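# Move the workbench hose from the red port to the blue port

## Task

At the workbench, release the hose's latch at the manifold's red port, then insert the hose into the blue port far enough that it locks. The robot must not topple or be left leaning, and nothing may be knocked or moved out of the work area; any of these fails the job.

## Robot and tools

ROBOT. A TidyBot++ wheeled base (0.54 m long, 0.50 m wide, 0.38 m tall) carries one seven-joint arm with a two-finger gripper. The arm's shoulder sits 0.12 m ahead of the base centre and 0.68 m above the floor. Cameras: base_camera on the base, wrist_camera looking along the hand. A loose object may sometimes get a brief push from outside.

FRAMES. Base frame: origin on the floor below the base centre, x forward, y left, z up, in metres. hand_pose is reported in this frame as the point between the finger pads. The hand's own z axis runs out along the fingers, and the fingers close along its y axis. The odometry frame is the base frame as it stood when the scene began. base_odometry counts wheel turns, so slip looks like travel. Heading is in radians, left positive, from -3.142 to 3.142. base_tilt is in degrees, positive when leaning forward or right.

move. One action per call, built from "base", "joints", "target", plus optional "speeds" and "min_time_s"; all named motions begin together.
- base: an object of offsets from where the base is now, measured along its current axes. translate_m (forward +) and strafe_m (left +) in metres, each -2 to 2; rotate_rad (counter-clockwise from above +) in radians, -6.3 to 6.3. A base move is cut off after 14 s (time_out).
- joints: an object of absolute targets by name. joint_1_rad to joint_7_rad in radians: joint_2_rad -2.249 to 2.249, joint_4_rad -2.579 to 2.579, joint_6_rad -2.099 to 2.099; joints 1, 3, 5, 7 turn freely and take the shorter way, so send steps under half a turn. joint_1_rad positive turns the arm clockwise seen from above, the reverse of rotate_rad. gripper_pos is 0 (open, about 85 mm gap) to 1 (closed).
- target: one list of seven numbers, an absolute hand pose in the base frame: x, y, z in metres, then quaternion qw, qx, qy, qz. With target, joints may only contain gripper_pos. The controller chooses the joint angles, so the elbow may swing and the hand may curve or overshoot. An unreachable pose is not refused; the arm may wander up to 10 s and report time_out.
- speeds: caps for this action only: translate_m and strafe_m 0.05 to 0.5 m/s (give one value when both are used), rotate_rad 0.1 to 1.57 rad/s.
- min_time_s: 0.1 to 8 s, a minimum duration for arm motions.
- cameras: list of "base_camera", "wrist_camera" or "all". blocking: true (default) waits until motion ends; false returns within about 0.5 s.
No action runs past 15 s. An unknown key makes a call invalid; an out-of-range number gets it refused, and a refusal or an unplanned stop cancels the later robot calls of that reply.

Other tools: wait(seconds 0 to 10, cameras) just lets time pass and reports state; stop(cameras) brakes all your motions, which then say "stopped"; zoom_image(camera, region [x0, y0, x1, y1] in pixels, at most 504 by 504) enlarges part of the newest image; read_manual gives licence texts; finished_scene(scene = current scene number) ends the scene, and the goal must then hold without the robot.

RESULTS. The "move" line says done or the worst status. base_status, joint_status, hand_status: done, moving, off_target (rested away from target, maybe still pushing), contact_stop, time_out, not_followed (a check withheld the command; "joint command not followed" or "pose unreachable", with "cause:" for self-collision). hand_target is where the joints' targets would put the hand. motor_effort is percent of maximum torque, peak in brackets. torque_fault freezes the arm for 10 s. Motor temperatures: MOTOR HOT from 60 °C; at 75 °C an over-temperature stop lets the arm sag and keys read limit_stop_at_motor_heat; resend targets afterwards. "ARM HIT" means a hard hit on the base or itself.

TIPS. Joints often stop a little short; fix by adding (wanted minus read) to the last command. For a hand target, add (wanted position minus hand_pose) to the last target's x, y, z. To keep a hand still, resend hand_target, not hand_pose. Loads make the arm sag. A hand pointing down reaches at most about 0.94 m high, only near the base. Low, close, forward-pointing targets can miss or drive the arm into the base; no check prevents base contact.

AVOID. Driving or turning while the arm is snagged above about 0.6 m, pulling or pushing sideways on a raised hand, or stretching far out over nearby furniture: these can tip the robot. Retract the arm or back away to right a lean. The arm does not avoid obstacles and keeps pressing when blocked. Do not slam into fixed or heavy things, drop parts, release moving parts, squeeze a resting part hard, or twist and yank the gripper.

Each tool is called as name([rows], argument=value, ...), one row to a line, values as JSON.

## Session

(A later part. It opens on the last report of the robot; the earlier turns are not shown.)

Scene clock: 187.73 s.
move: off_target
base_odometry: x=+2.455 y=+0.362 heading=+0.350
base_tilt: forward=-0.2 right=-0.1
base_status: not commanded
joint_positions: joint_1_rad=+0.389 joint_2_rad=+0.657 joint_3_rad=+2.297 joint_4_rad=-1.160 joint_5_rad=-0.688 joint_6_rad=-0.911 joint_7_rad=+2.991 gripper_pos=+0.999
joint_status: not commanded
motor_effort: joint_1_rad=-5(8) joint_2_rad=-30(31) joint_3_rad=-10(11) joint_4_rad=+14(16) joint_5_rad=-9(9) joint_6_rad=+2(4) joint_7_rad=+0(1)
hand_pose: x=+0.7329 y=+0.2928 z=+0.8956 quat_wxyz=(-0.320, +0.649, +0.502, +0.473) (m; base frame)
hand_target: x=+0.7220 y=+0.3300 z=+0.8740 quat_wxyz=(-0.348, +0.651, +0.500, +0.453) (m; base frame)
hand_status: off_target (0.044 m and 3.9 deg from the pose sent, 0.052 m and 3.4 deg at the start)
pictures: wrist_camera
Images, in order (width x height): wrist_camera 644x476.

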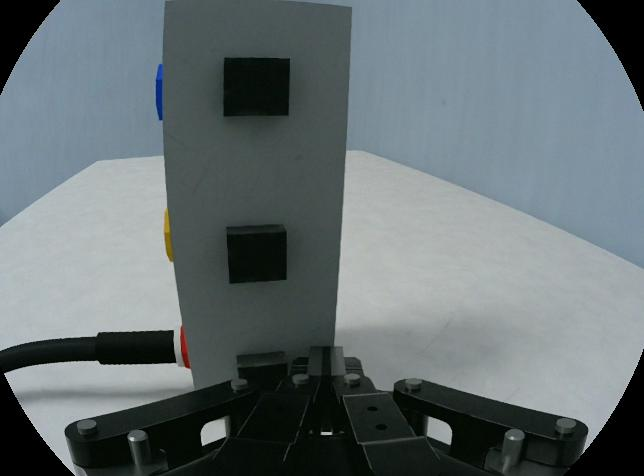

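move(target=[0.70, 0.265, 0.866, -0.347, 0.65, 0.499, 0.452], min_time_s=1.5, cameras=["wrist_camera"])

Scene clock: 193.87 s.
move: done
base_odometry: x=+2.455 y=+0.362 heading=+0.350
base_tilt: forward=-0.1 right=-0.1
base_status: not commanded
joint_positions: joint_1_rad=+0.468 joint_2_rad=+0.648 joint_3_rad=+2.291 joint_4_rad=-1.258 joint_5_rad=-0.754 joint_6_rad=-0.916 joint_7_rad=+3.050 gripper_pos=+0.999
joint_status: not commanded
motor_effort: joint_1_rad=+2(5) joint_2_rad=-26(31) joint_3_rad=-6(11) joint_4_rad=+14(16) joint_5_rad=-5(9) joint_6_rad=+1(3) joint_7_rad=+0(1)
hand_pose: x=+0.7211 y=+0.2673 z=+0.8741 quat_wxyz=(-0.335, +0.660, +0.486, +0.465) (m; base frame)
hand_target: x=+0.7000 y=+0.2650 z=+0.8660 quat_wxyz=(-0.348, +0.651, +0.500, +0.453) (m; base frame)
hand_status: done (0.023 m and 2.7 deg from the pose sent, 0.052 m and 3.9 deg at the start)
pictures: wrist_camera
Images, in order (width x height): wrist_camera 644x476.

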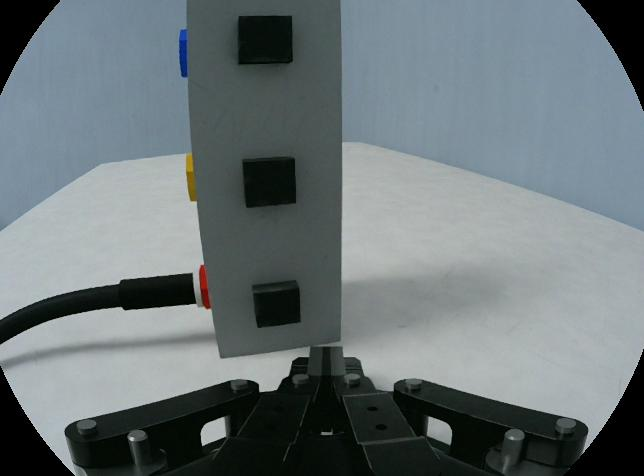

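move(target=[0.675, 0.262, 0.892, -0.347, 0.65, 0.499, 0.452], min_time_s=1.0, cameras=["wrist_camera"])

Scene clock: 200.40 s.
move: done
base_odometry: x=+2.455 y=+0.362 heading=+0.350
base_tilt: forward=-0.1 right=+0.0
base_status: not commanded
joint_positions: joint_1_rad=+0.462 joint_2_rad=+0.532 joint_3_rad=+2.453 joint_4_rad=-1.307 joint_5_rad=-0.893 joint_6_rad=-1.016 joint_7_rad=+3.098 gripper_pos=+0.999
joint_status: not commanded
motor_effort: joint_1_rad=+1(3) joint_2_rad=-27(29) joint_3_rad=-6(7) joint_4_rad=+17(17) joint_5_rad=-9(9) joint_6_rad=+1(2) joint_7_rad=+0(1)
hand_pose: x=+0.7011 y=+0.2443 z=+0.8870 quat_wxyz=(-0.326, +0.671, +0.482, +0.460) (m; base frame)
hand_target: x=+0.6750 y=+0.2620 z=+0.8920 quat_wxyz=(-0.348, +0.651, +0.500, +0.453) (m; base frame)
hand_status: done (0.032 m and 4.0 deg from the pose sent, 0.050 m and 2.7 deg at the start)
pictures: wrist_camera
Images, in order (width x height): wrist_camera 644x476.

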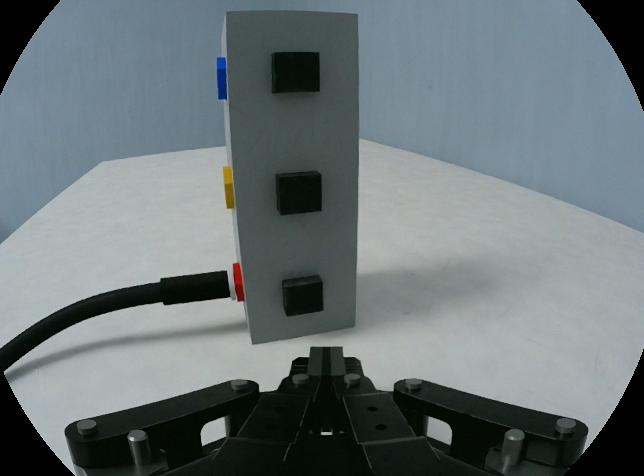

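move(base={"strafe_m": 0.055, "translate_m": 0.006}, speeds={"strafe_m": 0.05}, cameras=["wrist_camera"])

move(base={"strafe_m": 0.025}, speeds={"strafe_m": 0.05}, cameras=["wrist_camera"])

Scene clock: 205.80 s.
move: done
base_odometry: x=+2.442 y=+0.415 heading=+0.350
base_tilt: forward=-0.1 right=-0.2
base_status: done
joint_positions: joint_1_rad=+0.467 joint_2_rad=+0.531 joint_3_rad=+2.474 joint_4_rad=-1.307 joint_5_rad=-0.896 joint_6_rad=-1.019 joint_7_rad=+3.099 gripper_pos=+0.999
joint_status: not commanded
motor_effort: joint_1_rad=-2(7) joint_2_rad=-28(29) joint_3_rad=-7(10) joint_4_rad=+16(17) joint_5_rad=-9(11) joint_6_rad=+0(2) joint_7_rad=+0(1)
hand_pose: x=+0.7066 y=+0.2335 z=+0.8829 quat_wxyz=(-0.320, +0.678, +0.476, +0.459) (m; base frame)
hand_target: x=+0.6750 y=+0.2620 z=+0.8920 quat_wxyz=(-0.348, +0.651, +0.500, +0.453) (m; base frame)
hand_status: not commanded
pictures: wrist_camera
Images, in order (width x height): wrist_camera 644x476.

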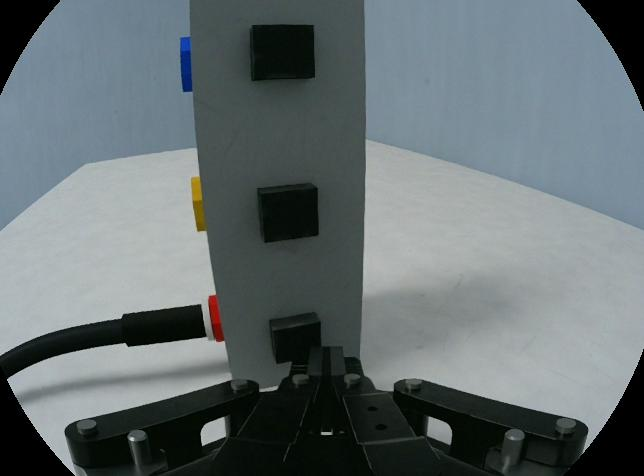

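Scene clock: 206.77 s.
move: done
base_odometry: x=+2.434 y=+0.439 heading=+0.350
base_tilt: forward=-0.2 right=-0.1
base_status: done
joint_positions: joint_1_rad=+0.489 joint_2_rad=+0.529 joint_3_rad=+2.491 joint_4_rad=-1.307 joint_5_rad=-0.897 joint_6_rad=-1.025 joint_7_rad=+3.100 gripper_pos=+0.999
joint_status: not commanded
motor_effort: joint_1_rad=-8(11) joint_2_rad=-29(31) joint_3_rad=-12(13) joint_4_rad=+15(16) joint_5_rad=-11(11) joint_6_rad=-2(8) joint_7_rad=+0(1)
hand_pose: x=+0.7132 y=+0.2147 z=+0.8795 quat_wxyz=(-0.312, +0.687, +0.467, +0.461) (m; base frame)
hand_target: x=+0.6750 y=+0.2620 z=+0.8920 quat_wxyz=(-0.348, +0.651, +0.500, +0.453) (m; base frame)
hand_status: not commanded
pictures: wrist_camera
Images, in order (width x height): wrist_camera 644x476.

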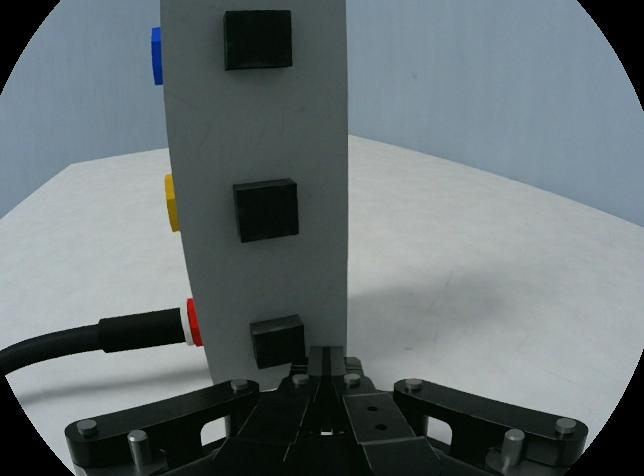

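move(base={"strafe_m": -0.03, "translate_m": -0.025}, speeds={"strafe_m": 0.1}, cameras=["wrist_camera"])

zoom_image(camera="wrist_camera", region=[150, 180, 390, 380])

Scene clock: 225.80 s.
move: done
base_odometry: x=+2.420 y=+0.402 heading=+0.350
base_tilt: forward=-0.1 right=-0.1
base_status: done
joint_positions: joint_1_rad=+0.458 joint_2_rad=+0.523 joint_3_rad=+2.480 joint_4_rad=-1.317 joint_5_rad=-0.905 joint_6_rad=-1.050 joint_7_rad=+3.100 gripper_pos=+0.999
joint_status: not commanded
motor_effort: joint_1_rad=+1(7) joint_2_rad=-26(33) joint_3_rad=-5(13) joint_4_rad=+16(17) joint_5_rad=-8(10) joint_6_rad=+1(13) joint_7_rad=+1(1)
hand_pose: x=+0.6926 y=+0.2420 z=+0.8823 quat_wxyz=(-0.333, +0.673, +0.485, +0.449) (m; base frame)
hand_target: x=+0.6750 y=+0.2620 z=+0.8920 quat_wxyz=(-0.348, +0.651, +0.500, +0.453) (m; base frame)
hand_status: not commanded
pictures: wrist_camera
Images, in order (width x height): wrist_camera 644x476.

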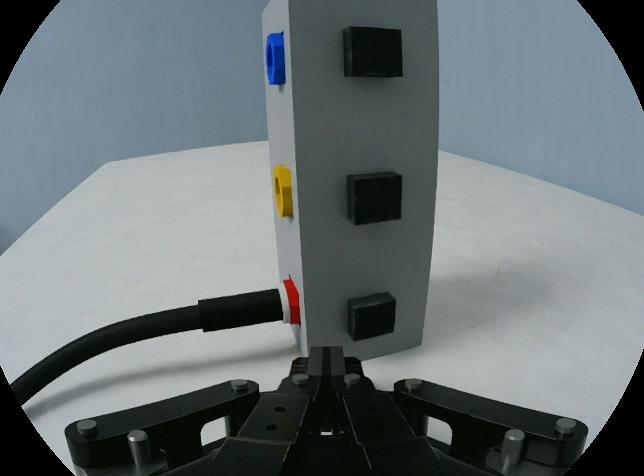

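Scaled by 2.100.

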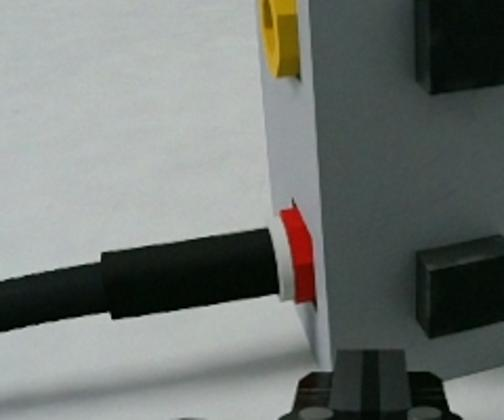

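move(base={"translate_m": 0.02}, speeds={"translate_m": 0.1})

move(base={"strafe_m": 0.03}, speeds={"strafe_m": 0.1}, cameras=["wrist_camera"])

move(base={"strafe_m": 0.03, "translate_m": -0.01}, speeds={"strafe_m": 0.1}, cameras=["wrist_camera"])

Scene clock: 233.57 s.
move: done
base_odometry: x=+2.439 y=+0.409 heading=+0.350
base_tilt: forward=-0.2 right=-0.1
base_status: done
joint_positions: joint_1_rad=+0.458 joint_2_rad=+0.519 joint_3_rad=+2.480 joint_4_rad=-1.317 joint_5_rad=-0.905 joint_6_rad=-1.050 joint_7_rad=+3.100 gripper_pos=+0.999
joint_status: not commanded
motor_effort: joint_1_rad=+1(2) joint_2_rad=-27(30) joint_3_rad=-5(7) joint_4_rad=+16(17) joint_5_rad=-8(9) joint_6_rad=+1(2) joint_7_rad=+0(1)
hand_pose: x=+0.6920 y=+0.2425 z=+0.8837 quat_wxyz=(-0.332, +0.672, +0.486, +0.450) (m; base frame)
hand_target: x=+0.6750 y=+0.2620 z=+0.8920 quat_wxyz=(-0.348, +0.651, +0.500, +0.453) (m; base frame)
hand_status: not commanded
pictures: none

Scene clock: 234.37 s.
move: done
base_odometry: x=+2.429 y=+0.437 heading=+0.349
base_tilt: forward=-0.2 right=+0.0
base_status: done
joint_positions: joint_1_rad=+0.489 joint_2_rad=+0.519 joint_3_rad=+2.496 joint_4_rad=-1.318 joint_5_rad=-0.905 joint_6_rad=-1.054 joint_7_rad=+3.100 gripper_pos=+0.999
joint_status: not commanded
motor_effort: joint_1_rad=-8(11) joint_2_rad=-28(29) joint_3_rad=-11(14) joint_4_rad=+15(18) joint_5_rad=-10(13) joint_6_rad=-1(7) joint_7_rad=+0(1)
hand_pose: x=+0.7017 y=+0.2185 z=+0.8802 quat_wxyz=(-0.322, +0.684, +0.473, +0.453) (m; base frame)
hand_target: x=+0.6750 y=+0.2620 z=+0.8920 quat_wxyz=(-0.348, +0.651, +0.500, +0.453) (m; base frame)
hand_status: not commanded
pictures: wrist_camera
Images, in order (width x height): wrist_camera 644x476.

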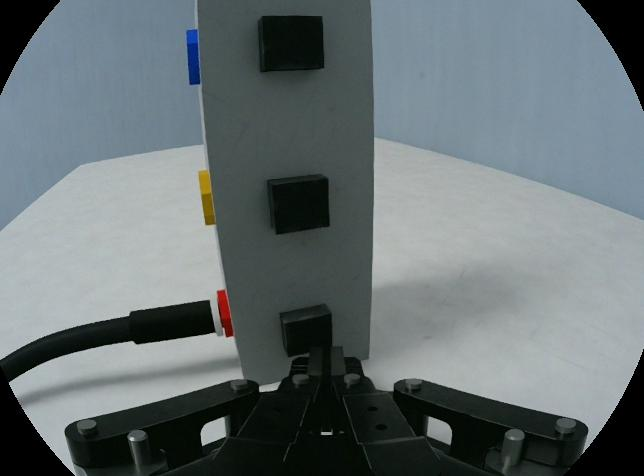

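Scene clock: 235.20 s.
move: done
base_odometry: x=+2.409 y=+0.462 heading=+0.349
base_tilt: forward=-0.2 right=-0.1
base_status: done
joint_positions: joint_1_rad=+0.504 joint_2_rad=+0.518 joint_3_rad=+2.513 joint_4_rad=-1.320 joint_5_rad=-0.905 joint_6_rad=-1.054 joint_7_rad=+3.102 gripper_pos=+0.999
joint_status: not commanded
motor_effort: joint_1_rad=-10(17) joint_2_rad=-28(30) joint_3_rad=-14(17) joint_4_rad=+14(17) joint_5_rad=-13(14) joint_6_rad=-2(7) joint_7_rad=+0(1)
hand_pose: x=+0.7085 y=+0.2023 z=+0.8750 quat_wxyz=(-0.313, +0.693, +0.464, +0.454) (m; base frame)
hand_target: x=+0.6750 y=+0.2620 z=+0.8920 quat_wxyz=(-0.348, +0.651, +0.500, +0.453) (m; base frame)
hand_status: not commanded
pictures: wrist_camera
Images, in order (width x height): wrist_camera 644x476.

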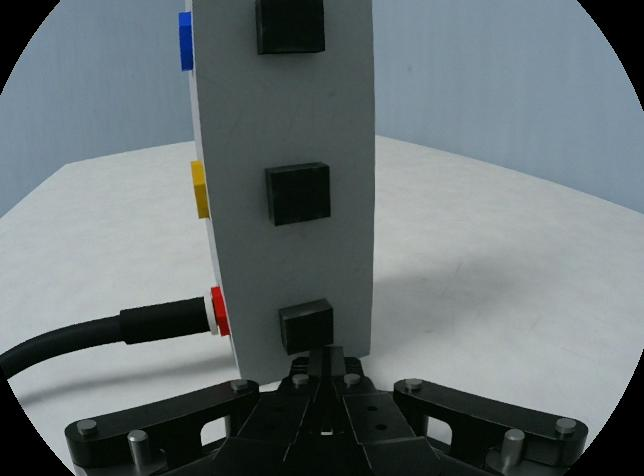

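move(base={"strafe_m": -0.04}, speeds={"strafe_m": 0.1})

move(target=[0.68, 0.262, 0.915, -0.347, 0.65, 0.499, 0.452], min_time_s=1.0, cameras=["wrist_camera"])

Scene clock: 240.17 s.
move: done
base_odometry: x=+2.423 y=+0.424 heading=+0.349
base_tilt: forward=-0.1 right=-0.1
base_status: done
joint_positions: joint_1_rad=+0.459 joint_2_rad=+0.518 joint_3_rad=+2.489 joint_4_rad=-1.325 joint_5_rad=-0.911 joint_6_rad=-1.059 joint_7_rad=+3.102 gripper_pos=+0.999
joint_status: not commanded
motor_effort: joint_1_rad=+1(9) joint_2_rad=-27(33) joint_3_rad=-5(13) joint_4_rad=+16(18) joint_5_rad=-8(11) joint_6_rad=+0(9) joint_7_rad=+0(1)
hand_pose: x=+0.6902 y=+0.2400 z=+0.8801 quat_wxyz=(-0.335, +0.674, +0.484, +0.446) (m; base frame)
hand_target: x=+0.6750 y=+0.2620 z=+0.8920 quat_wxyz=(-0.348, +0.651, +0.500, +0.453) (m; base frame)
hand_status: not commanded
pictures: none

Scene clock: 241.47 s.
move: done
base_odometry: x=+2.423 y=+0.424 heading=+0.349
base_tilt: forward=-0.2 right=+0.0
base_status: not commanded
joint_positions: joint_1_rad=+0.456 joint_2_rad=+0.518 joint_3_rad=+2.489 joint_4_rad=-1.301 joint_5_rad=-0.911 joint_6_rad=-1.065 joint_7_rad=+3.102 gripper_pos=+0.999
joint_status: not commanded
motor_effort: joint_1_rad=-2(2) joint_2_rad=-29(29) joint_3_rad=-8(9) joint_4_rad=+18(18) joint_5_rad=-10(11) joint_6_rad=+1(3) joint_7_rad=+0(1)
hand_pose: x=+0.6938 y=+0.2399 z=+0.8899 quat_wxyz=(-0.332, +0.669, +0.487, +0.453) (m; base frame)
hand_target: x=+0.6800 y=+0.2620 z=+0.9150 quat_wxyz=(-0.348, +0.651, +0.500, +0.453) (m; base frame)
hand_status: done (0.036 m and 3.1 deg from the pose sent, 0.042 m and 3.6 deg at the start)
pictures: wrist_camera
Images, in order (width x height): wrist_camera 644x476.

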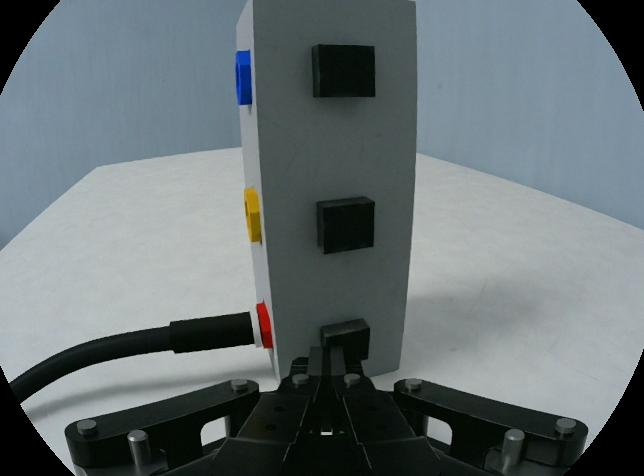

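Good alignment now (slightly left, which compensates for slide). Push.

move(base={"strafe_m": 0.03}, speeds={"strafe_m": 0.1}, cameras=["wrist_camera"])

move(base={"strafe_m": 0.03, "translate_m": -0.008}, speeds={"strafe_m": 0.1}, cameras=["wrist_camera"])

Scene clock: 245.90 s.
move: done
base_odometry: x=+2.412 y=+0.452 heading=+0.349
base_tilt: forward=-0.1 right=+0.0
base_status: done
joint_positions: joint_1_rad=+0.484 joint_2_rad=+0.510 joint_3_rad=+2.510 joint_4_rad=-1.297 joint_5_rad=-0.911 joint_6_rad=-1.105 joint_7_rad=+3.102 gripper_pos=+0.999
joint_status: not commanded
motor_effort: joint_1_rad=-11(14) joint_2_rad=-24(29) joint_3_rad=-12(13) joint_4_rad=+18(18) joint_5_rad=-13(15) joint_6_rad=+8(9) joint_7_rad=+0(0)
hand_pose: x=+0.6928 y=+0.2196 z=+0.8899 quat_wxyz=(-0.328, +0.675, +0.485, +0.450) (m; base frame)
hand_target: x=+0.6800 y=+0.2620 z=+0.9150 quat_wxyz=(-0.348, +0.651, +0.500, +0.453) (m; base frame)
hand_status: not commanded
pictures: wrist_camera
Images, in order (width x height): wrist_camera 644x476.

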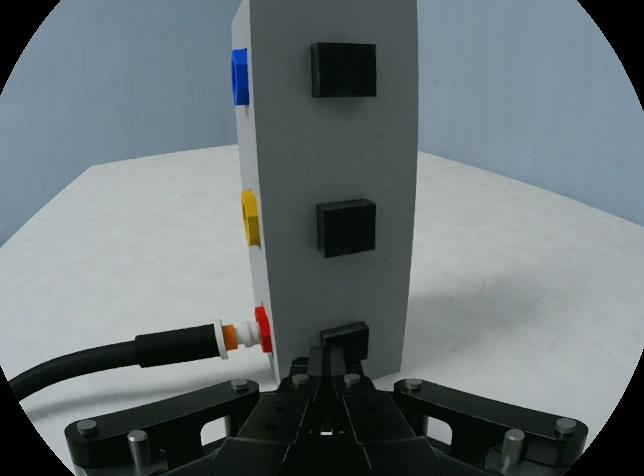

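Scene clock: 246.70 s.
move: done
base_odometry: x=+2.395 y=+0.478 heading=+0.348
base_tilt: forward=-0.1 right=-0.1
base_status: done
joint_positions: joint_1_rad=+0.505 joint_2_rad=+0.503 joint_3_rad=+2.523 joint_4_rad=-1.295 joint_5_rad=-0.910 joint_6_rad=-1.112 joint_7_rad=+3.102 gripper_pos=+0.999
joint_status: not commanded
motor_effort: joint_1_rad=-15(18) joint_2_rad=-24(27) joint_3_rad=-13(16) joint_4_rad=+17(18) joint_5_rad=-16(16) joint_6_rad=+9(10) joint_7_rad=+0(0)
hand_pose: x=+0.6976 y=+0.2029 z=+0.8900 quat_wxyz=(-0.319, +0.682, +0.478, +0.453) (m; base frame)
hand_target: x=+0.6800 y=+0.2620 z=+0.9150 quat_wxyz=(-0.348, +0.651, +0.500, +0.453) (m; base frame)
hand_status: not commanded
pictures: wrist_camera
Images, in order (width x height): wrist_camera 644x476.

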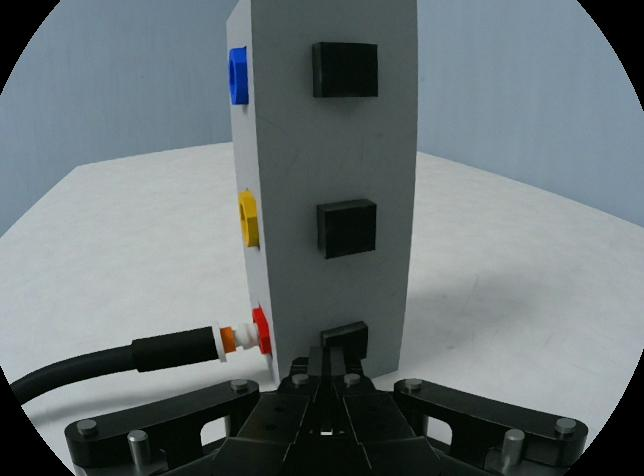

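move(base={"strafe_m": -0.1})

move(target=[0.45, 0.0, 1.02, 0, 0.924, 0, 0.383], joints={"gripper_pos": 0})

move(base={"strafe_m": 0.34}, cameras=["wrist_camera"])

Scene clock: 269.13 s.
move: done
base_odometry: x=+2.429 y=+0.383 heading=+0.348
base_tilt: forward=-0.1 right=+0.0
base_status: done
joint_positions: joint_1_rad=+0.426 joint_2_rad=+0.503 joint_3_rad=+2.491 joint_4_rad=-1.291 joint_5_rad=-0.910 joint_6_rad=-1.091 joint_7_rad=+3.102 gripper_pos=+0.999
joint_status: not commanded
motor_effort: joint_1_rad=+1(14) joint_2_rad=-26(30) joint_3_rad=-6(13) joint_4_rad=+17(18) joint_5_rad=-7(15) joint_6_rad=+1(9) joint_7_rad=+0(1)
hand_pose: x=+0.6782 y=+0.2592 z=+0.8996 quat_wxyz=(-0.338, +0.654, +0.507, +0.448) (m; base frame)
hand_target: x=+0.6800 y=+0.2620 z=+0.9150 quat_wxyz=(-0.348, +0.651, +0.500, +0.453) (m; base frame)
hand_status: not commanded
pictures: none

Scene clock: 271.77 s.
move: done
base_odometry: x=+2.429 y=+0.383 heading=+0.348
base_tilt: forward=-0.1 right=+0.0
base_status: not commanded
joint_positions: joint_1_rad=+0.013 joint_2_rad=-0.371 joint_3_rad=+3.131 joint_4_rad=-1.356 joint_5_rad=-0.040 joint_6_rad=-1.290 joint_7_rad=+1.618 gripper_pos=+0.000
joint_status: all done
motor_effort: joint_1_rad=+1(2) joint_2_rad=-5(28) joint_3_rad=+1(6) joint_4_rad=+17(18) joint_5_rad=-1(9) joint_6_rad=+6(8) joint_7_rad=+0(1)
hand_pose: x=+0.4655 y=+0.0137 z=+1.0461 quat_wxyz=(-0.007, +0.907, +0.024, +0.420) (m; base frame)
hand_target: x=+0.4500 y=+0.0000 z=+1.0200 quat_wxyz=(+0.000, +0.924, +0.000, +0.383) (m; base frame)
hand_status: done (0.033 m and 5.4 deg from the pose sent, 0.366 m and 78.2 deg at the start)
pictures: none

Scene clock: 273.80 s.
move: done
base_odometry: x=+2.313 y=+0.703 heading=+0.349
base_tilt: forward=-0.1 right=-0.2
base_status: done
joint_positions: joint_1_rad=+0.009 joint_2_rad=-0.372 joint_3_rad=+3.144 joint_4_rad=-1.358 joint_5_rad=-0.029 joint_6_rad=-1.291 joint_7_rad=+1.616 gripper_pos=+0.000
joint_status: not commanded
motor_effort: joint_1_rad=+1(2) joint_2_rad=-5(7) joint_3_rad=+1(4) joint_4_rad=+17(17) joint_5_rad=-1(3) joint_6_rad=+7(8) joint_7_rad=+0(1)
hand_pose: x=+0.4649 y=+0.0061 z=+1.0455 quat_wxyz=(-0.003, +0.908, +0.018, +0.419) (m; base frame)
hand_target: x=+0.4500 y=+0.0000 z=+1.0200 quat_wxyz=(+0.000, +0.924, +0.000, +0.383) (m; base frame)
hand_status: not commanded
pictures: wrist_camera
Images, in order (width x height): wrist_camera 644x476.

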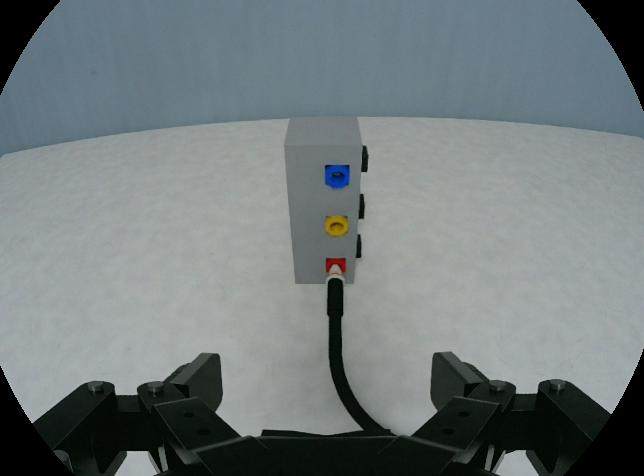

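move(target=[0.605, -0.003, 0.93, 0, 0.924, 0, 0.383], cameras=["wrist_camera"])

Scene clock: 283.67 s.
move: done
base_odometry: x=+2.313 y=+0.703 heading=+0.349
base_tilt: forward=-0.2 right=-0.1
base_status: not commanded
joint_positions: joint_1_rad=+0.006 joint_2_rad=-0.114 joint_3_rad=+3.149 joint_4_rad=-1.493 joint_5_rad=-0.029 joint_6_rad=-1.001 joint_7_rad=+1.616 gripper_pos=+0.000
joint_status: not commanded
motor_effort: joint_1_rad=+1(1) joint_2_rad=-14(18) joint_3_rad=+2(2) joint_4_rad=+18(20) joint_5_rad=-1(3) joint_6_rad=+7(8) joint_7_rad=+0(1)
hand_pose: x=+0.5946 y=+0.0023 z=+0.9344 quat_wxyz=(-0.004, +0.928, +0.012, +0.372) (m; base frame)
hand_target: x=+0.6050 y=-0.0030 z=+0.9300 quat_wxyz=(+0.000, +0.924, +0.000, +0.383) (m; base frame)
hand_status: done (0.012 m and 2.0 deg from the pose sent, 0.182 m and 5.0 deg at the start)
pictures: wrist_camera
Images, in order (width x height): wrist_camera 644x476.

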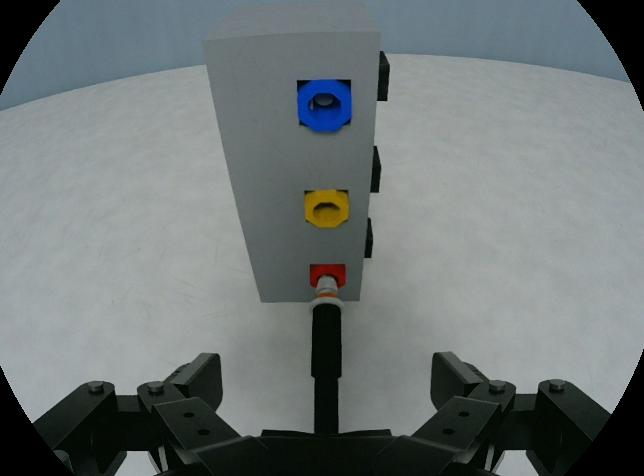

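move(target=[0.654, -0.003, 0.889, 0, 0.924, 0, 0.383], min_time_s=1.5, cameras=["wrist_camera"])

Scene clock: 288.50 s.
move: done
base_odometry: x=+2.313 y=+0.703 heading=+0.349
base_tilt: forward=-0.1 right=-0.1
base_status: not commanded
joint_positions: joint_1_rad=+0.006 joint_2_rad=-0.029 joint_3_rad=+3.149 joint_4_rad=-1.517 joint_5_rad=-0.029 joint_6_rad=-0.862 joint_7_rad=+1.616 gripper_pos=+0.000
joint_status: not commanded
motor_effort: joint_1_rad=+1(1) joint_2_rad=-18(19) joint_3_rad=+2(2) joint_4_rad=+19(19) joint_5_rad=-1(2) joint_6_rad=+7(8) joint_7_rad=+0(1)
hand_pose: x=+0.6416 y=+0.0010 z=+0.9100 quat_wxyz=(-0.003, +0.922, +0.010, +0.386) (m; base frame)
hand_target: x=+0.6540 y=-0.0030 z=+0.8890 quat_wxyz=(+0.000, +0.924, +0.000, +0.383) (m; base frame)
hand_status: done (0.025 m and 1.2 deg from the pose sent, 0.075 m and 2.0 deg at the start)
pictures: wrist_camera
Images, in order (width x height): wrist_camera 644x476.

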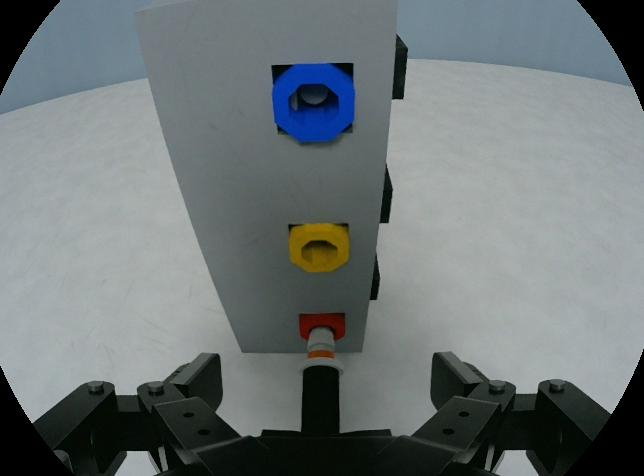

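move(target=[0.653, -0.005, 0.868, 0, 0.924, 0, 0.383], min_time_s=1.0, cameras=["wrist_camera"])

Scene clock: 294.63 s.
move: done
base_odometry: x=+2.313 y=+0.703 heading=+0.349
base_tilt: forward=-0.1 right=-0.1
base_status: not commanded
joint_positions: joint_1_rad=+0.006 joint_2_rad=-0.029 joint_3_rad=+3.151 joint_4_rad=-1.586 joint_5_rad=-0.029 joint_6_rad=-0.796 joint_7_rad=+1.616 gripper_pos=+0.000
joint_status: not commanded
motor_effort: joint_1_rad=+1(1) joint_2_rad=-17(18) joint_3_rad=+1(2) joint_4_rad=+19(19) joint_5_rad=-2(2) joint_6_rad=+7(8) joint_7_rad=+1(1)
hand_pose: x=+0.6421 y=-0.0004 z=+0.8878 quat_wxyz=(-0.002, +0.923, +0.008, +0.385) (m; base frame)
hand_target: x=+0.6530 y=-0.0050 z=+0.8680 quat_wxyz=(+0.000, +0.924, +0.000, +0.383) (m; base frame)
hand_status: done (0.023 m and 1.0 deg from the pose sent, 0.044 m and 1.2 deg at the start)
pictures: wrist_camera
Images, in order (width x height): wrist_camera 644x476.

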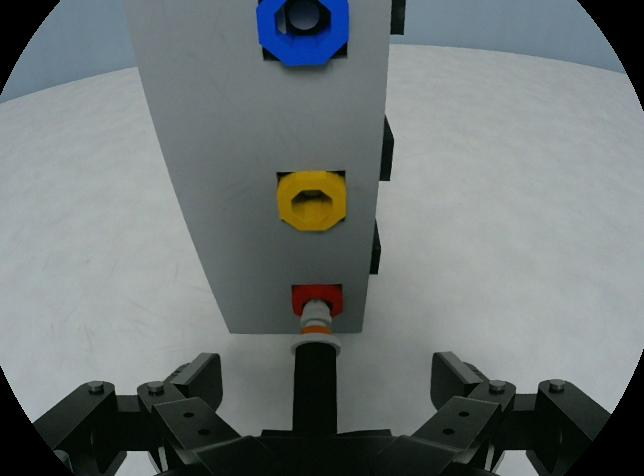

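move(joints={"gripper_pos": 1}, cameras=["wrist_camera"])

Scene clock: 298.63 s.
move: off_target
base_odometry: x=+2.313 y=+0.703 heading=+0.349
base_tilt: forward=-0.1 right=-0.1
base_status: not commanded
joint_positions: joint_1_rad=-0.001 joint_2_rad=-0.029 joint_3_rad=+3.155 joint_4_rad=-1.589 joint_5_rad=-0.029 joint_6_rad=-0.793 joint_7_rad=+1.616 gripper_pos=+0.849
joint_status: gripper_pos off_target (ended at +0.849, target +1.000)
motor_effort: joint_1_rad=+2(4) joint_2_rad=-18(19) joint_3_rad=+2(5) joint_4_rad=+19(21) joint_5_rad=-1(2) joint_6_rad=+7(9) joint_7_rad=+0(1)
hand_pose: x=+0.6421 y=+0.0015 z=+0.8866 quat_wxyz=(-0.003, +0.923, +0.010, +0.385) (m; base frame)
hand_target: x=+0.6530 y=-0.0050 z=+0.8680 quat_wxyz=(+0.000, +0.924, +0.000, +0.383) (m; base frame)
hand_status: not commanded
pictures: wrist_camera
Images, in order (width x height): wrist_camera 644x476.

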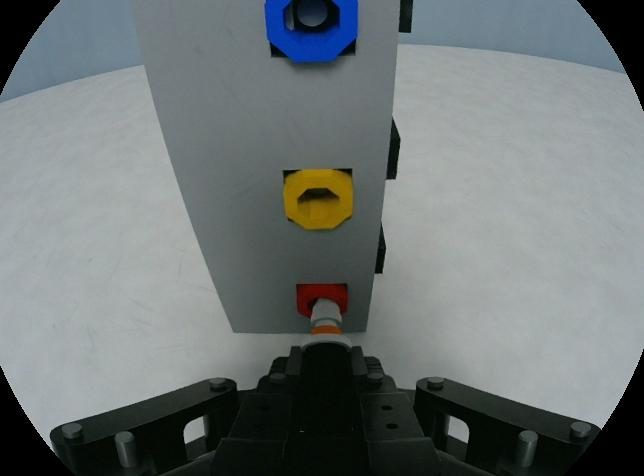

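move(base={"translate_m": -0.08}, speeds={"translate_m": 0.05}, cameras=["wrist_camera"])

move(target=[0.653, -0.003, 0.988, 0, 0.924, 0, 0.383], min_time_s=2, cameras=["wrist_camera"])

Scene clock: 303.93 s.
move: done
base_odometry: x=+2.237 y=+0.676 heading=+0.349
base_tilt: forward=-0.1 right=-0.1
base_status: done
joint_positions: joint_1_rad=-0.001 joint_2_rad=-0.026 joint_3_rad=+3.155 joint_4_rad=-1.589 joint_5_rad=-0.029 joint_6_rad=-0.792 joint_7_rad=+1.616 gripper_pos=+0.849
joint_status: not commanded
motor_effort: joint_1_rad=+1(2) joint_2_rad=-18(21) joint_3_rad=+1(2) joint_4_rad=+19(20) joint_5_rad=-2(2) joint_6_rad=+7(8) joint_7_rad=+0(1)
hand_pose: x=+0.6431 y=+0.0012 z=+0.8850 quat_wxyz=(-0.003, +0.924, +0.009, +0.383) (m; base frame)
hand_target: x=+0.6530 y=-0.0050 z=+0.8680 quat_wxyz=(+0.000, +0.924, +0.000, +0.383) (m; base frame)
hand_status: not commanded
pictures: wrist_camera
Images, in order (width x height): wrist_camera 644x476.

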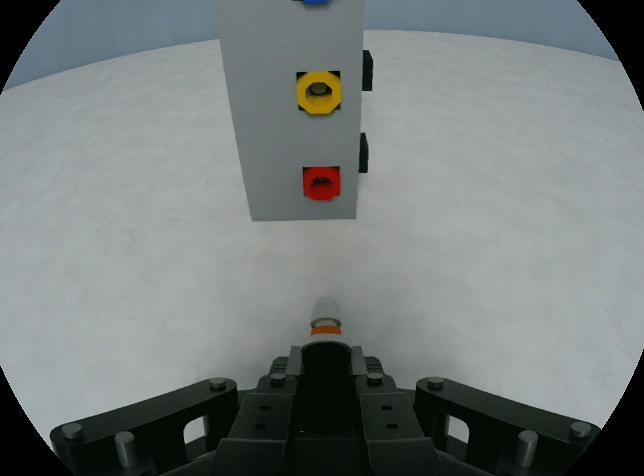

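Scene clock: 306.53 s.
move: done
base_odometry: x=+2.237 y=+0.676 heading=+0.349
base_tilt: forward=-0.2 right=-0.1
base_status: not commanded
joint_positions: joint_1_rad=-0.001 joint_2_rad=+0.010 joint_3_rad=+3.155 joint_4_rad=-1.220 joint_5_rad=-0.029 joint_6_rad=-1.072 joint_7_rad=+1.616 gripper_pos=+0.849
joint_status: not commanded
motor_effort: joint_1_rad=+1(1) joint_2_rad=-19(19) joint_3_rad=+1(2) joint_4_rad=+18(20) joint_5_rad=+0(2) joint_6_rad=+8(8) joint_7_rad=+0(1)
hand_pose: x=+0.6512 y=+0.0028 z=+0.9999 quat_wxyz=(-0.003, +0.913, +0.014, +0.408) (m; base frame)
hand_target: x=+0.6530 y=-0.0030 z=+0.9880 quat_wxyz=(+0.000, +0.924, +0.000, +0.383) (m; base frame)
hand_status: done (0.013 m and 3.5 deg from the pose sent, 0.104 m and 1.1 deg at the start)
pictures: wrist_camera
Images, in order (width x height): wrist_camera 644x476.

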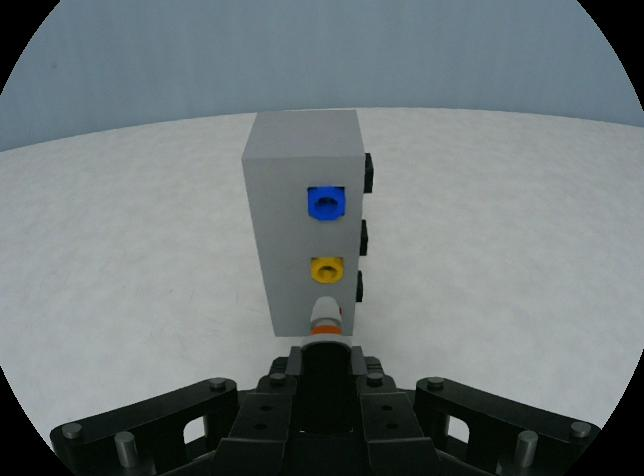

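move(target=[0.653, -0.005, 0.982, 0, 0.9336, 0, 0.3584], min_time_s=1, cameras=["wrist_camera"])

zoom_image(camera="wrist_camera", region=[230, 160, 430, 360])

Scene clock: 315.93 s.
move: done
base_odometry: x=+2.237 y=+0.676 heading=+0.349
base_tilt: forward=-0.2 right=-0.1
base_status: not commanded
joint_positions: joint_1_rad=-0.001 joint_2_rad=+0.042 joint_3_rad=+3.158 joint_4_rad=-1.169 joint_5_rad=-0.029 joint_6_rad=-1.146 joint_7_rad=+1.616 gripper_pos=+0.849
joint_status: not commanded
motor_effort: joint_1_rad=+1(1) joint_2_rad=-19(20) joint_3_rad=+1(2) joint_4_rad=+18(19) joint_5_rad=+0(2) joint_6_rad=+7(8) joint_7_rad=+0(1)
hand_pose: x=+0.6511 y=+0.0018 z=+0.9927 quat_wxyz=(-0.003, +0.924, +0.013, +0.382) (m; base frame)
hand_target: x=+0.6530 y=-0.0050 z=+0.9820 quat_wxyz=(+0.000, +0.934, +0.000, +0.358) (m; base frame)
hand_status: done (0.013 m and 3.4 deg from the pose sent, 0.020 m and 6.3 deg at the start)
pictures: wrist_camera
Images, in order (width x height): wrist_camera 644x476.

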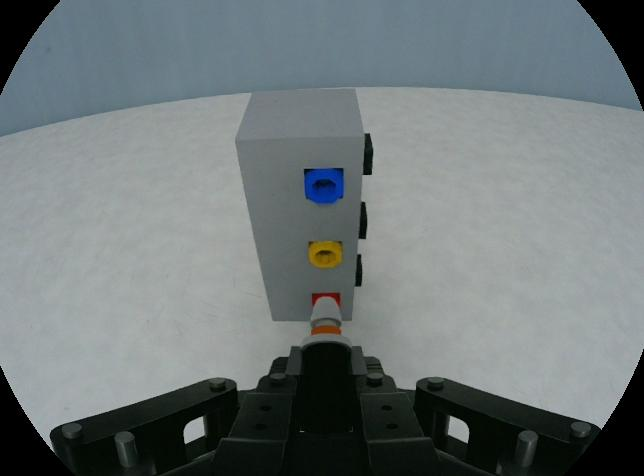

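Scaled by 2.520.

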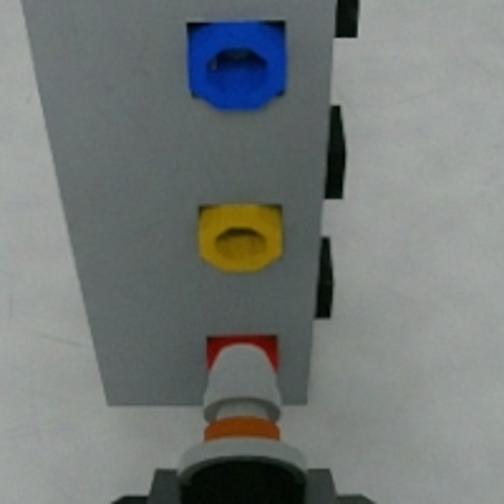

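move(target=[0.653, -0.005, 0.9885, 0, 0.9336, 0, 0.3584], min_time_s=1)

move(base={"translate_m": 0.045}, speeds={"translate_m": 0.05}, cameras=["wrist_camera"])

zoom_image(camera="wrist_camera", region=[230, 180, 430, 380])

Scene clock: 326.17 s.
move: done
base_odometry: x=+2.237 y=+0.676 heading=+0.349
base_tilt: forward=-0.3 right=-0.1
base_status: not commanded
joint_positions: joint_1_rad=-0.001 joint_2_rad=+0.047 joint_3_rad=+3.159 joint_4_rad=-1.140 joint_5_rad=-0.029 joint_6_rad=-1.170 joint_7_rad=+1.616 gripper_pos=+0.849
joint_status: not commanded
motor_effort: joint_1_rad=+1(1) joint_2_rad=-19(20) joint_3_rad=+2(2) joint_4_rad=+18(19) joint_5_rad=-1(2) joint_6_rad=+8(8) joint_7_rad=+0(1)
hand_pose: x=+0.6505 y=+0.0017 z=+0.9998 quat_wxyz=(-0.003, +0.924, +0.014, +0.383) (m; base frame)
hand_target: x=+0.6530 y=-0.0050 z=+0.9885 quat_wxyz=(+0.000, +0.934, +0.000, +0.358) (m; base frame)
hand_status: done (0.013 m and 3.4 deg from the pose sent, 0.008 m and 3.4 deg at the start)
pictures: none

Scene clock: 327.53 s.
move: done
base_odometry: x=+2.280 y=+0.691 heading=+0.349
base_tilt: forward=-0.2 right=-0.1
base_status: done
joint_positions: joint_1_rad=-0.001 joint_2_rad=+0.055 joint_3_rad=+3.159 joint_4_rad=-1.138 joint_5_rad=-0.029 joint_6_rad=-1.172 joint_7_rad=+1.616 gripper_pos=+0.849
joint_status: not commanded
motor_effort: joint_1_rad=+1(2) joint_2_rad=-19(24) joint_3_rad=+1(2) joint_4_rad=+18(19) joint_5_rad=-1(3) joint_6_rad=+7(8) joint_7_rad=+1(1)
hand_pose: x=+0.6529 y=+0.0012 z=+0.9957 quat_wxyz=(-0.003, +0.925, +0.013, +0.379) (m; base frame)
hand_target: x=+0.6530 y=-0.0050 z=+0.9885 quat_wxyz=(+0.000, +0.934, +0.000, +0.358) (m; base frame)
hand_status: not commanded
pictures: wrist_camera
Images, in order (width x height): wrist_camera 644x476.

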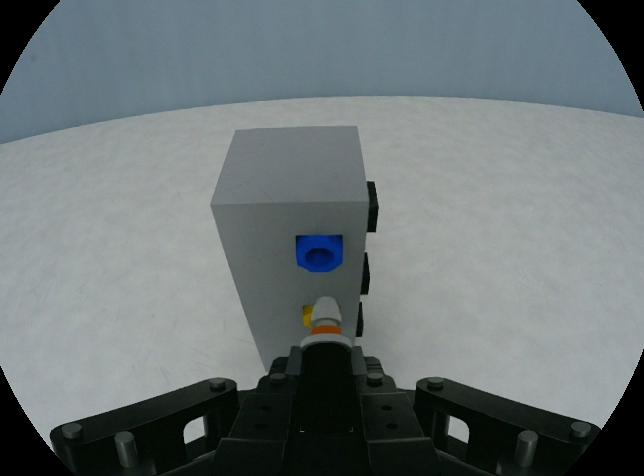

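Scaled by 2.520.

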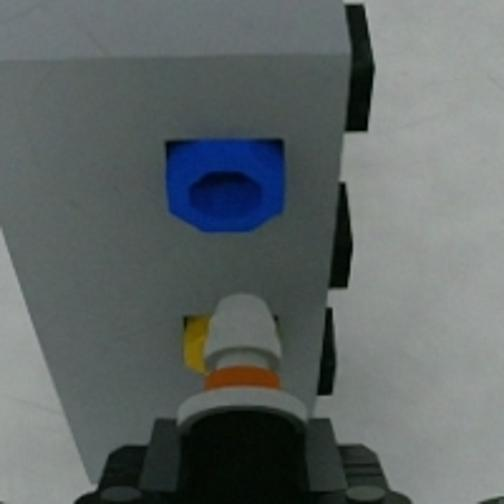

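move(base={"translate_m": 0.02, "strafe_m": 0.002}, speeds={"translate_m": 0.05}, cameras=["wrist_camera"])

zoom_image(camera="wrist_camera", region=[230, 200, 430, 400])

Scene clock: 334.37 s.
move: done
base_odometry: x=+2.298 y=+0.700 heading=+0.349
base_tilt: forward=-0.2 right=-0.2
base_status: done
joint_positions: joint_1_rad=-0.001 joint_2_rad=+0.059 joint_3_rad=+3.161 joint_4_rad=-1.137 joint_5_rad=-0.029 joint_6_rad=-1.173 joint_7_rad=+1.616 gripper_pos=+0.849
joint_status: not commanded
motor_effort: joint_1_rad=+2(2) joint_2_rad=-21(22) joint_3_rad=+2(2) joint_4_rad=+18(19) joint_5_rad=-1(2) joint_6_rad=+7(8) joint_7_rad=+0(1)
hand_pose: x=+0.6539 y=+0.0006 z=+0.9939 quat_wxyz=(-0.002, +0.926, +0.013, +0.377) (m; base frame)
hand_target: x=+0.6530 y=-0.0050 z=+0.9885 quat_wxyz=(+0.000, +0.934, +0.000, +0.358) (m; base frame)
hand_status: not commanded
pictures: wrist_camera
Images, in order (width x height): wrist_camera 644x476.

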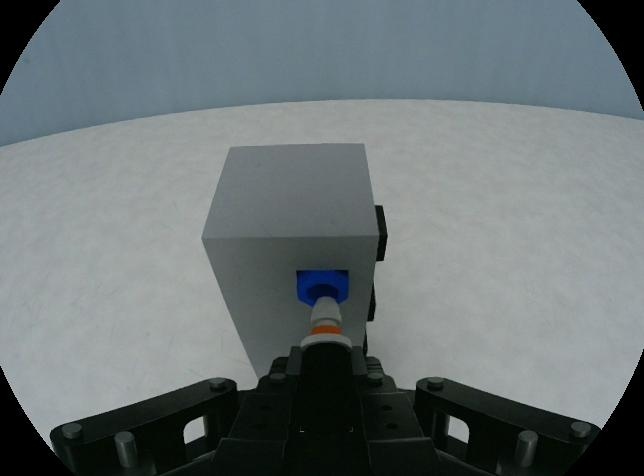

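Scaled by 2.520.

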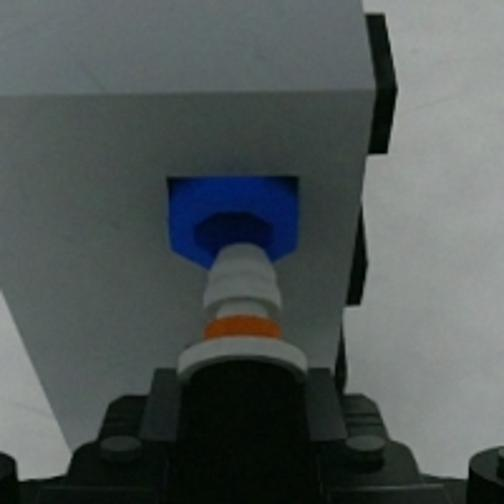

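move(target=[0.653, -0.004, 0.9915, 0, 0.9336, 0, 0.3584], min_time_s=1)

move(base={"translate_m": 0.012, "strafe_m": 0.0015}, speeds={"translate_m": 0.05}, cameras=["wrist_camera"])

zoom_image(camera="wrist_camera", region=[230, 200, 430, 400])

Scene clock: 341.63 s.
move: done
base_odometry: x=+2.298 y=+0.700 heading=+0.349
base_tilt: forward=-0.3 right=-0.1
base_status: not commanded
joint_positions: joint_1_rad=-0.001 joint_2_rad=+0.059 joint_3_rad=+3.161 joint_4_rad=-1.126 joint_5_rad=-0.029 joint_6_rad=-1.181 joint_7_rad=+1.616 gripper_pos=+0.849
joint_status: not commanded
motor_effort: joint_1_rad=+1(1) joint_2_rad=-20(21) joint_3_rad=+1(2) joint_4_rad=+18(18) joint_5_rad=-1(2) joint_6_rad=+7(8) joint_7_rad=+0(1)
hand_pose: x=+0.6534 y=+0.0006 z=+0.9979 quat_wxyz=(-0.002, +0.926, +0.013, +0.378) (m; base frame)
hand_target: x=+0.6530 y=-0.0040 z=+0.9915 quat_wxyz=(+0.000, +0.934, +0.000, +0.358) (m; base frame)
hand_status: done (0.008 m and 2.9 deg from the pose sent, 0.005 m and 2.7 deg at the start)
pictures: none

Scene clock: 342.30 s.
move: done
base_odometry: x=+2.309 y=+0.705 heading=+0.349
base_tilt: forward=-0.1 right=-0.1
base_status: done
joint_positions: joint_1_rad=-0.002 joint_2_rad=+0.059 joint_3_rad=+3.164 joint_4_rad=-1.119 joint_5_rad=-0.029 joint_6_rad=-1.191 joint_7_rad=+1.616 gripper_pos=+0.849
joint_status: not commanded
motor_effort: joint_1_rad=+1(2) joint_2_rad=-18(20) joint_3_rad=+2(3) joint_4_rad=+18(18) joint_5_rad=-2(4) joint_6_rad=+7(11) joint_7_rad=+0(1)
hand_pose: x=+0.6519 y=-0.0007 z=+0.9992 quat_wxyz=(-0.002, +0.926, +0.012, +0.377) (m; base frame)
hand_target: x=+0.6530 y=-0.0040 z=+0.9915 quat_wxyz=(+0.000, +0.934, +0.000, +0.358) (m; base frame)
hand_status: not commanded
pictures: wrist_camera
Images, in order (width x height): wrist_camera 644x476.

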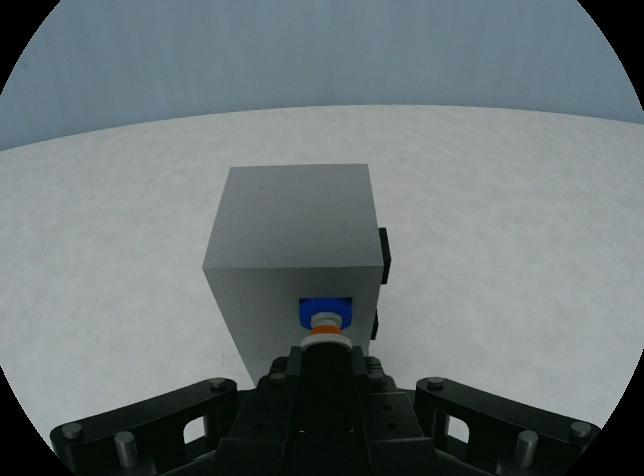

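Scaled by 2.520.

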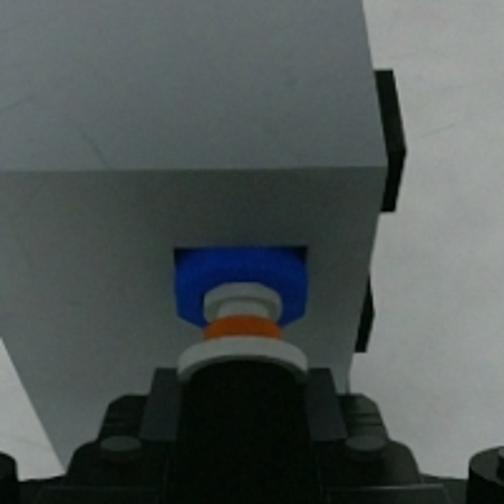

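Nose is in the bore. Continue.

move(base={"translate_m": 0.02}, speeds={"translate_m": 0.05}, cameras=["wrist_camera"])

zoom_image(camera="wrist_camera", region=[230, 200, 430, 400])

Scene clock: 346.20 s.
move: done
base_odometry: x=+2.327 y=+0.712 heading=+0.349
base_tilt: forward=-0.1 right=+0.0
base_status: done
joint_positions: joint_1_rad=-0.002 joint_2_rad=+0.038 joint_3_rad=+3.166 joint_4_rad=-1.119 joint_5_rad=-0.029 joint_6_rad=-1.240 joint_7_rad=+1.616 gripper_pos=+0.849
joint_status: not commanded
motor_effort: joint_1_rad=+0(2) joint_2_rad=-11(19) joint_3_rad=+1(2) joint_4_rad=+18(19) joint_5_rad=-1(3) joint_6_rad=+13(17) joint_7_rad=+1(1)
hand_pose: x=+0.6343 y=-0.0015 z=+0.9997 quat_wxyz=(-0.002, +0.931, +0.011, +0.364) (m; base frame)
hand_target: x=+0.6530 y=-0.0040 z=+0.9915 quat_wxyz=(+0.000, +0.934, +0.000, +0.358) (m; base frame)
hand_status: not commanded
pictures: wrist_camera
Images, in order (width x height): wrist_camera 644x476.

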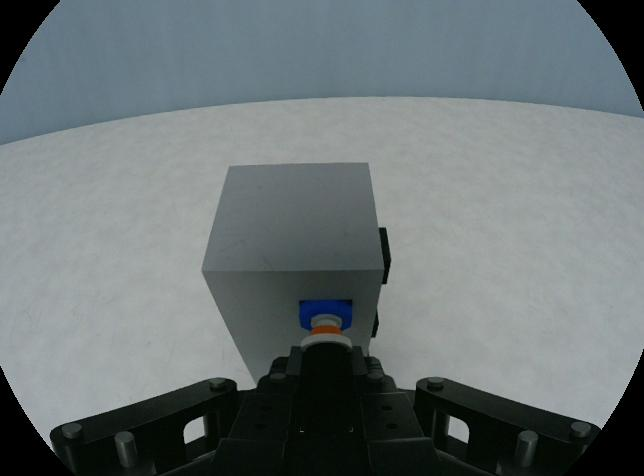

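Scaled by 2.520.

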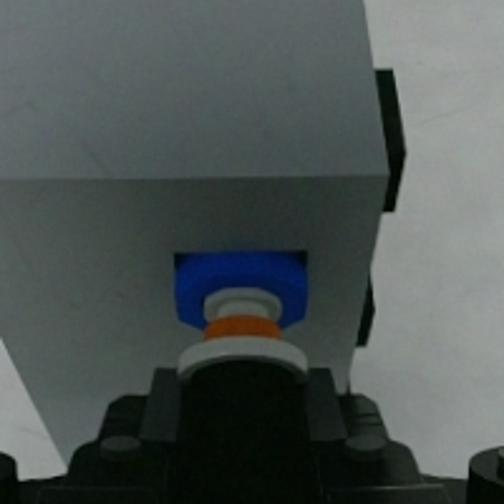

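move(base={"translate_m": 0.03}, speeds={"translate_m": 0.05}, cameras=["wrist_camera"])

zoom_image(camera="wrist_camera", region=[230, 200, 430, 400])

Scene clock: 352.10 s.
move: done
base_odometry: x=+2.355 y=+0.722 heading=+0.349
base_tilt: forward=-0.2 right=-0.1
base_status: done
joint_positions: joint_1_rad=-0.002 joint_2_rad=+0.017 joint_3_rad=+3.168 joint_4_rad=-1.119 joint_5_rad=-0.029 joint_6_rad=-1.290 joint_7_rad=+1.616 gripper_pos=+0.849
joint_status: not commanded
motor_effort: joint_1_rad=+1(2) joint_2_rad=-6(12) joint_3_rad=+2(2) joint_4_rad=+21(21) joint_5_rad=-2(3) joint_6_rad=+22(25) joint_7_rad=+0(1)
hand_pose: x=+0.6159 y=-0.0016 z=+1.0000 quat_wxyz=(-0.002, +0.937, +0.011, +0.350) (m; base frame)
hand_target: x=+0.6530 y=-0.0040 z=+0.9915 quat_wxyz=(+0.000, +0.934, +0.000, +0.358) (m; base frame)
hand_status: not commanded
pictures: wrist_camera
Images, in order (width x height): wrist_camera 644x476.

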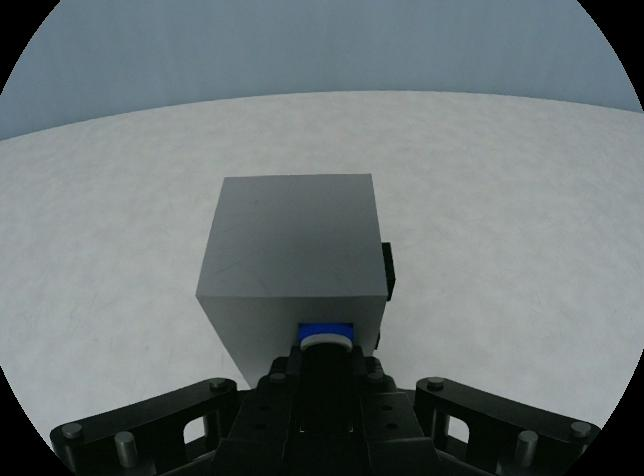

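Scaled by 2.520.

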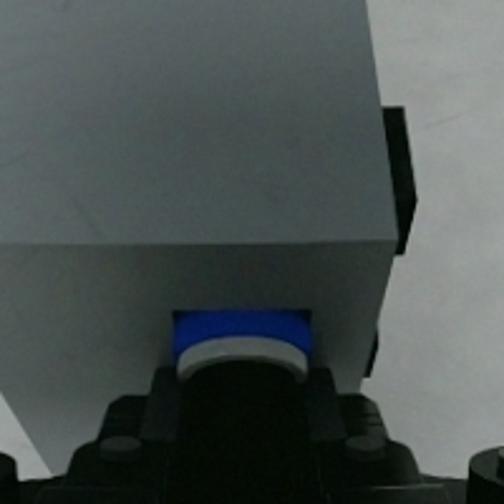

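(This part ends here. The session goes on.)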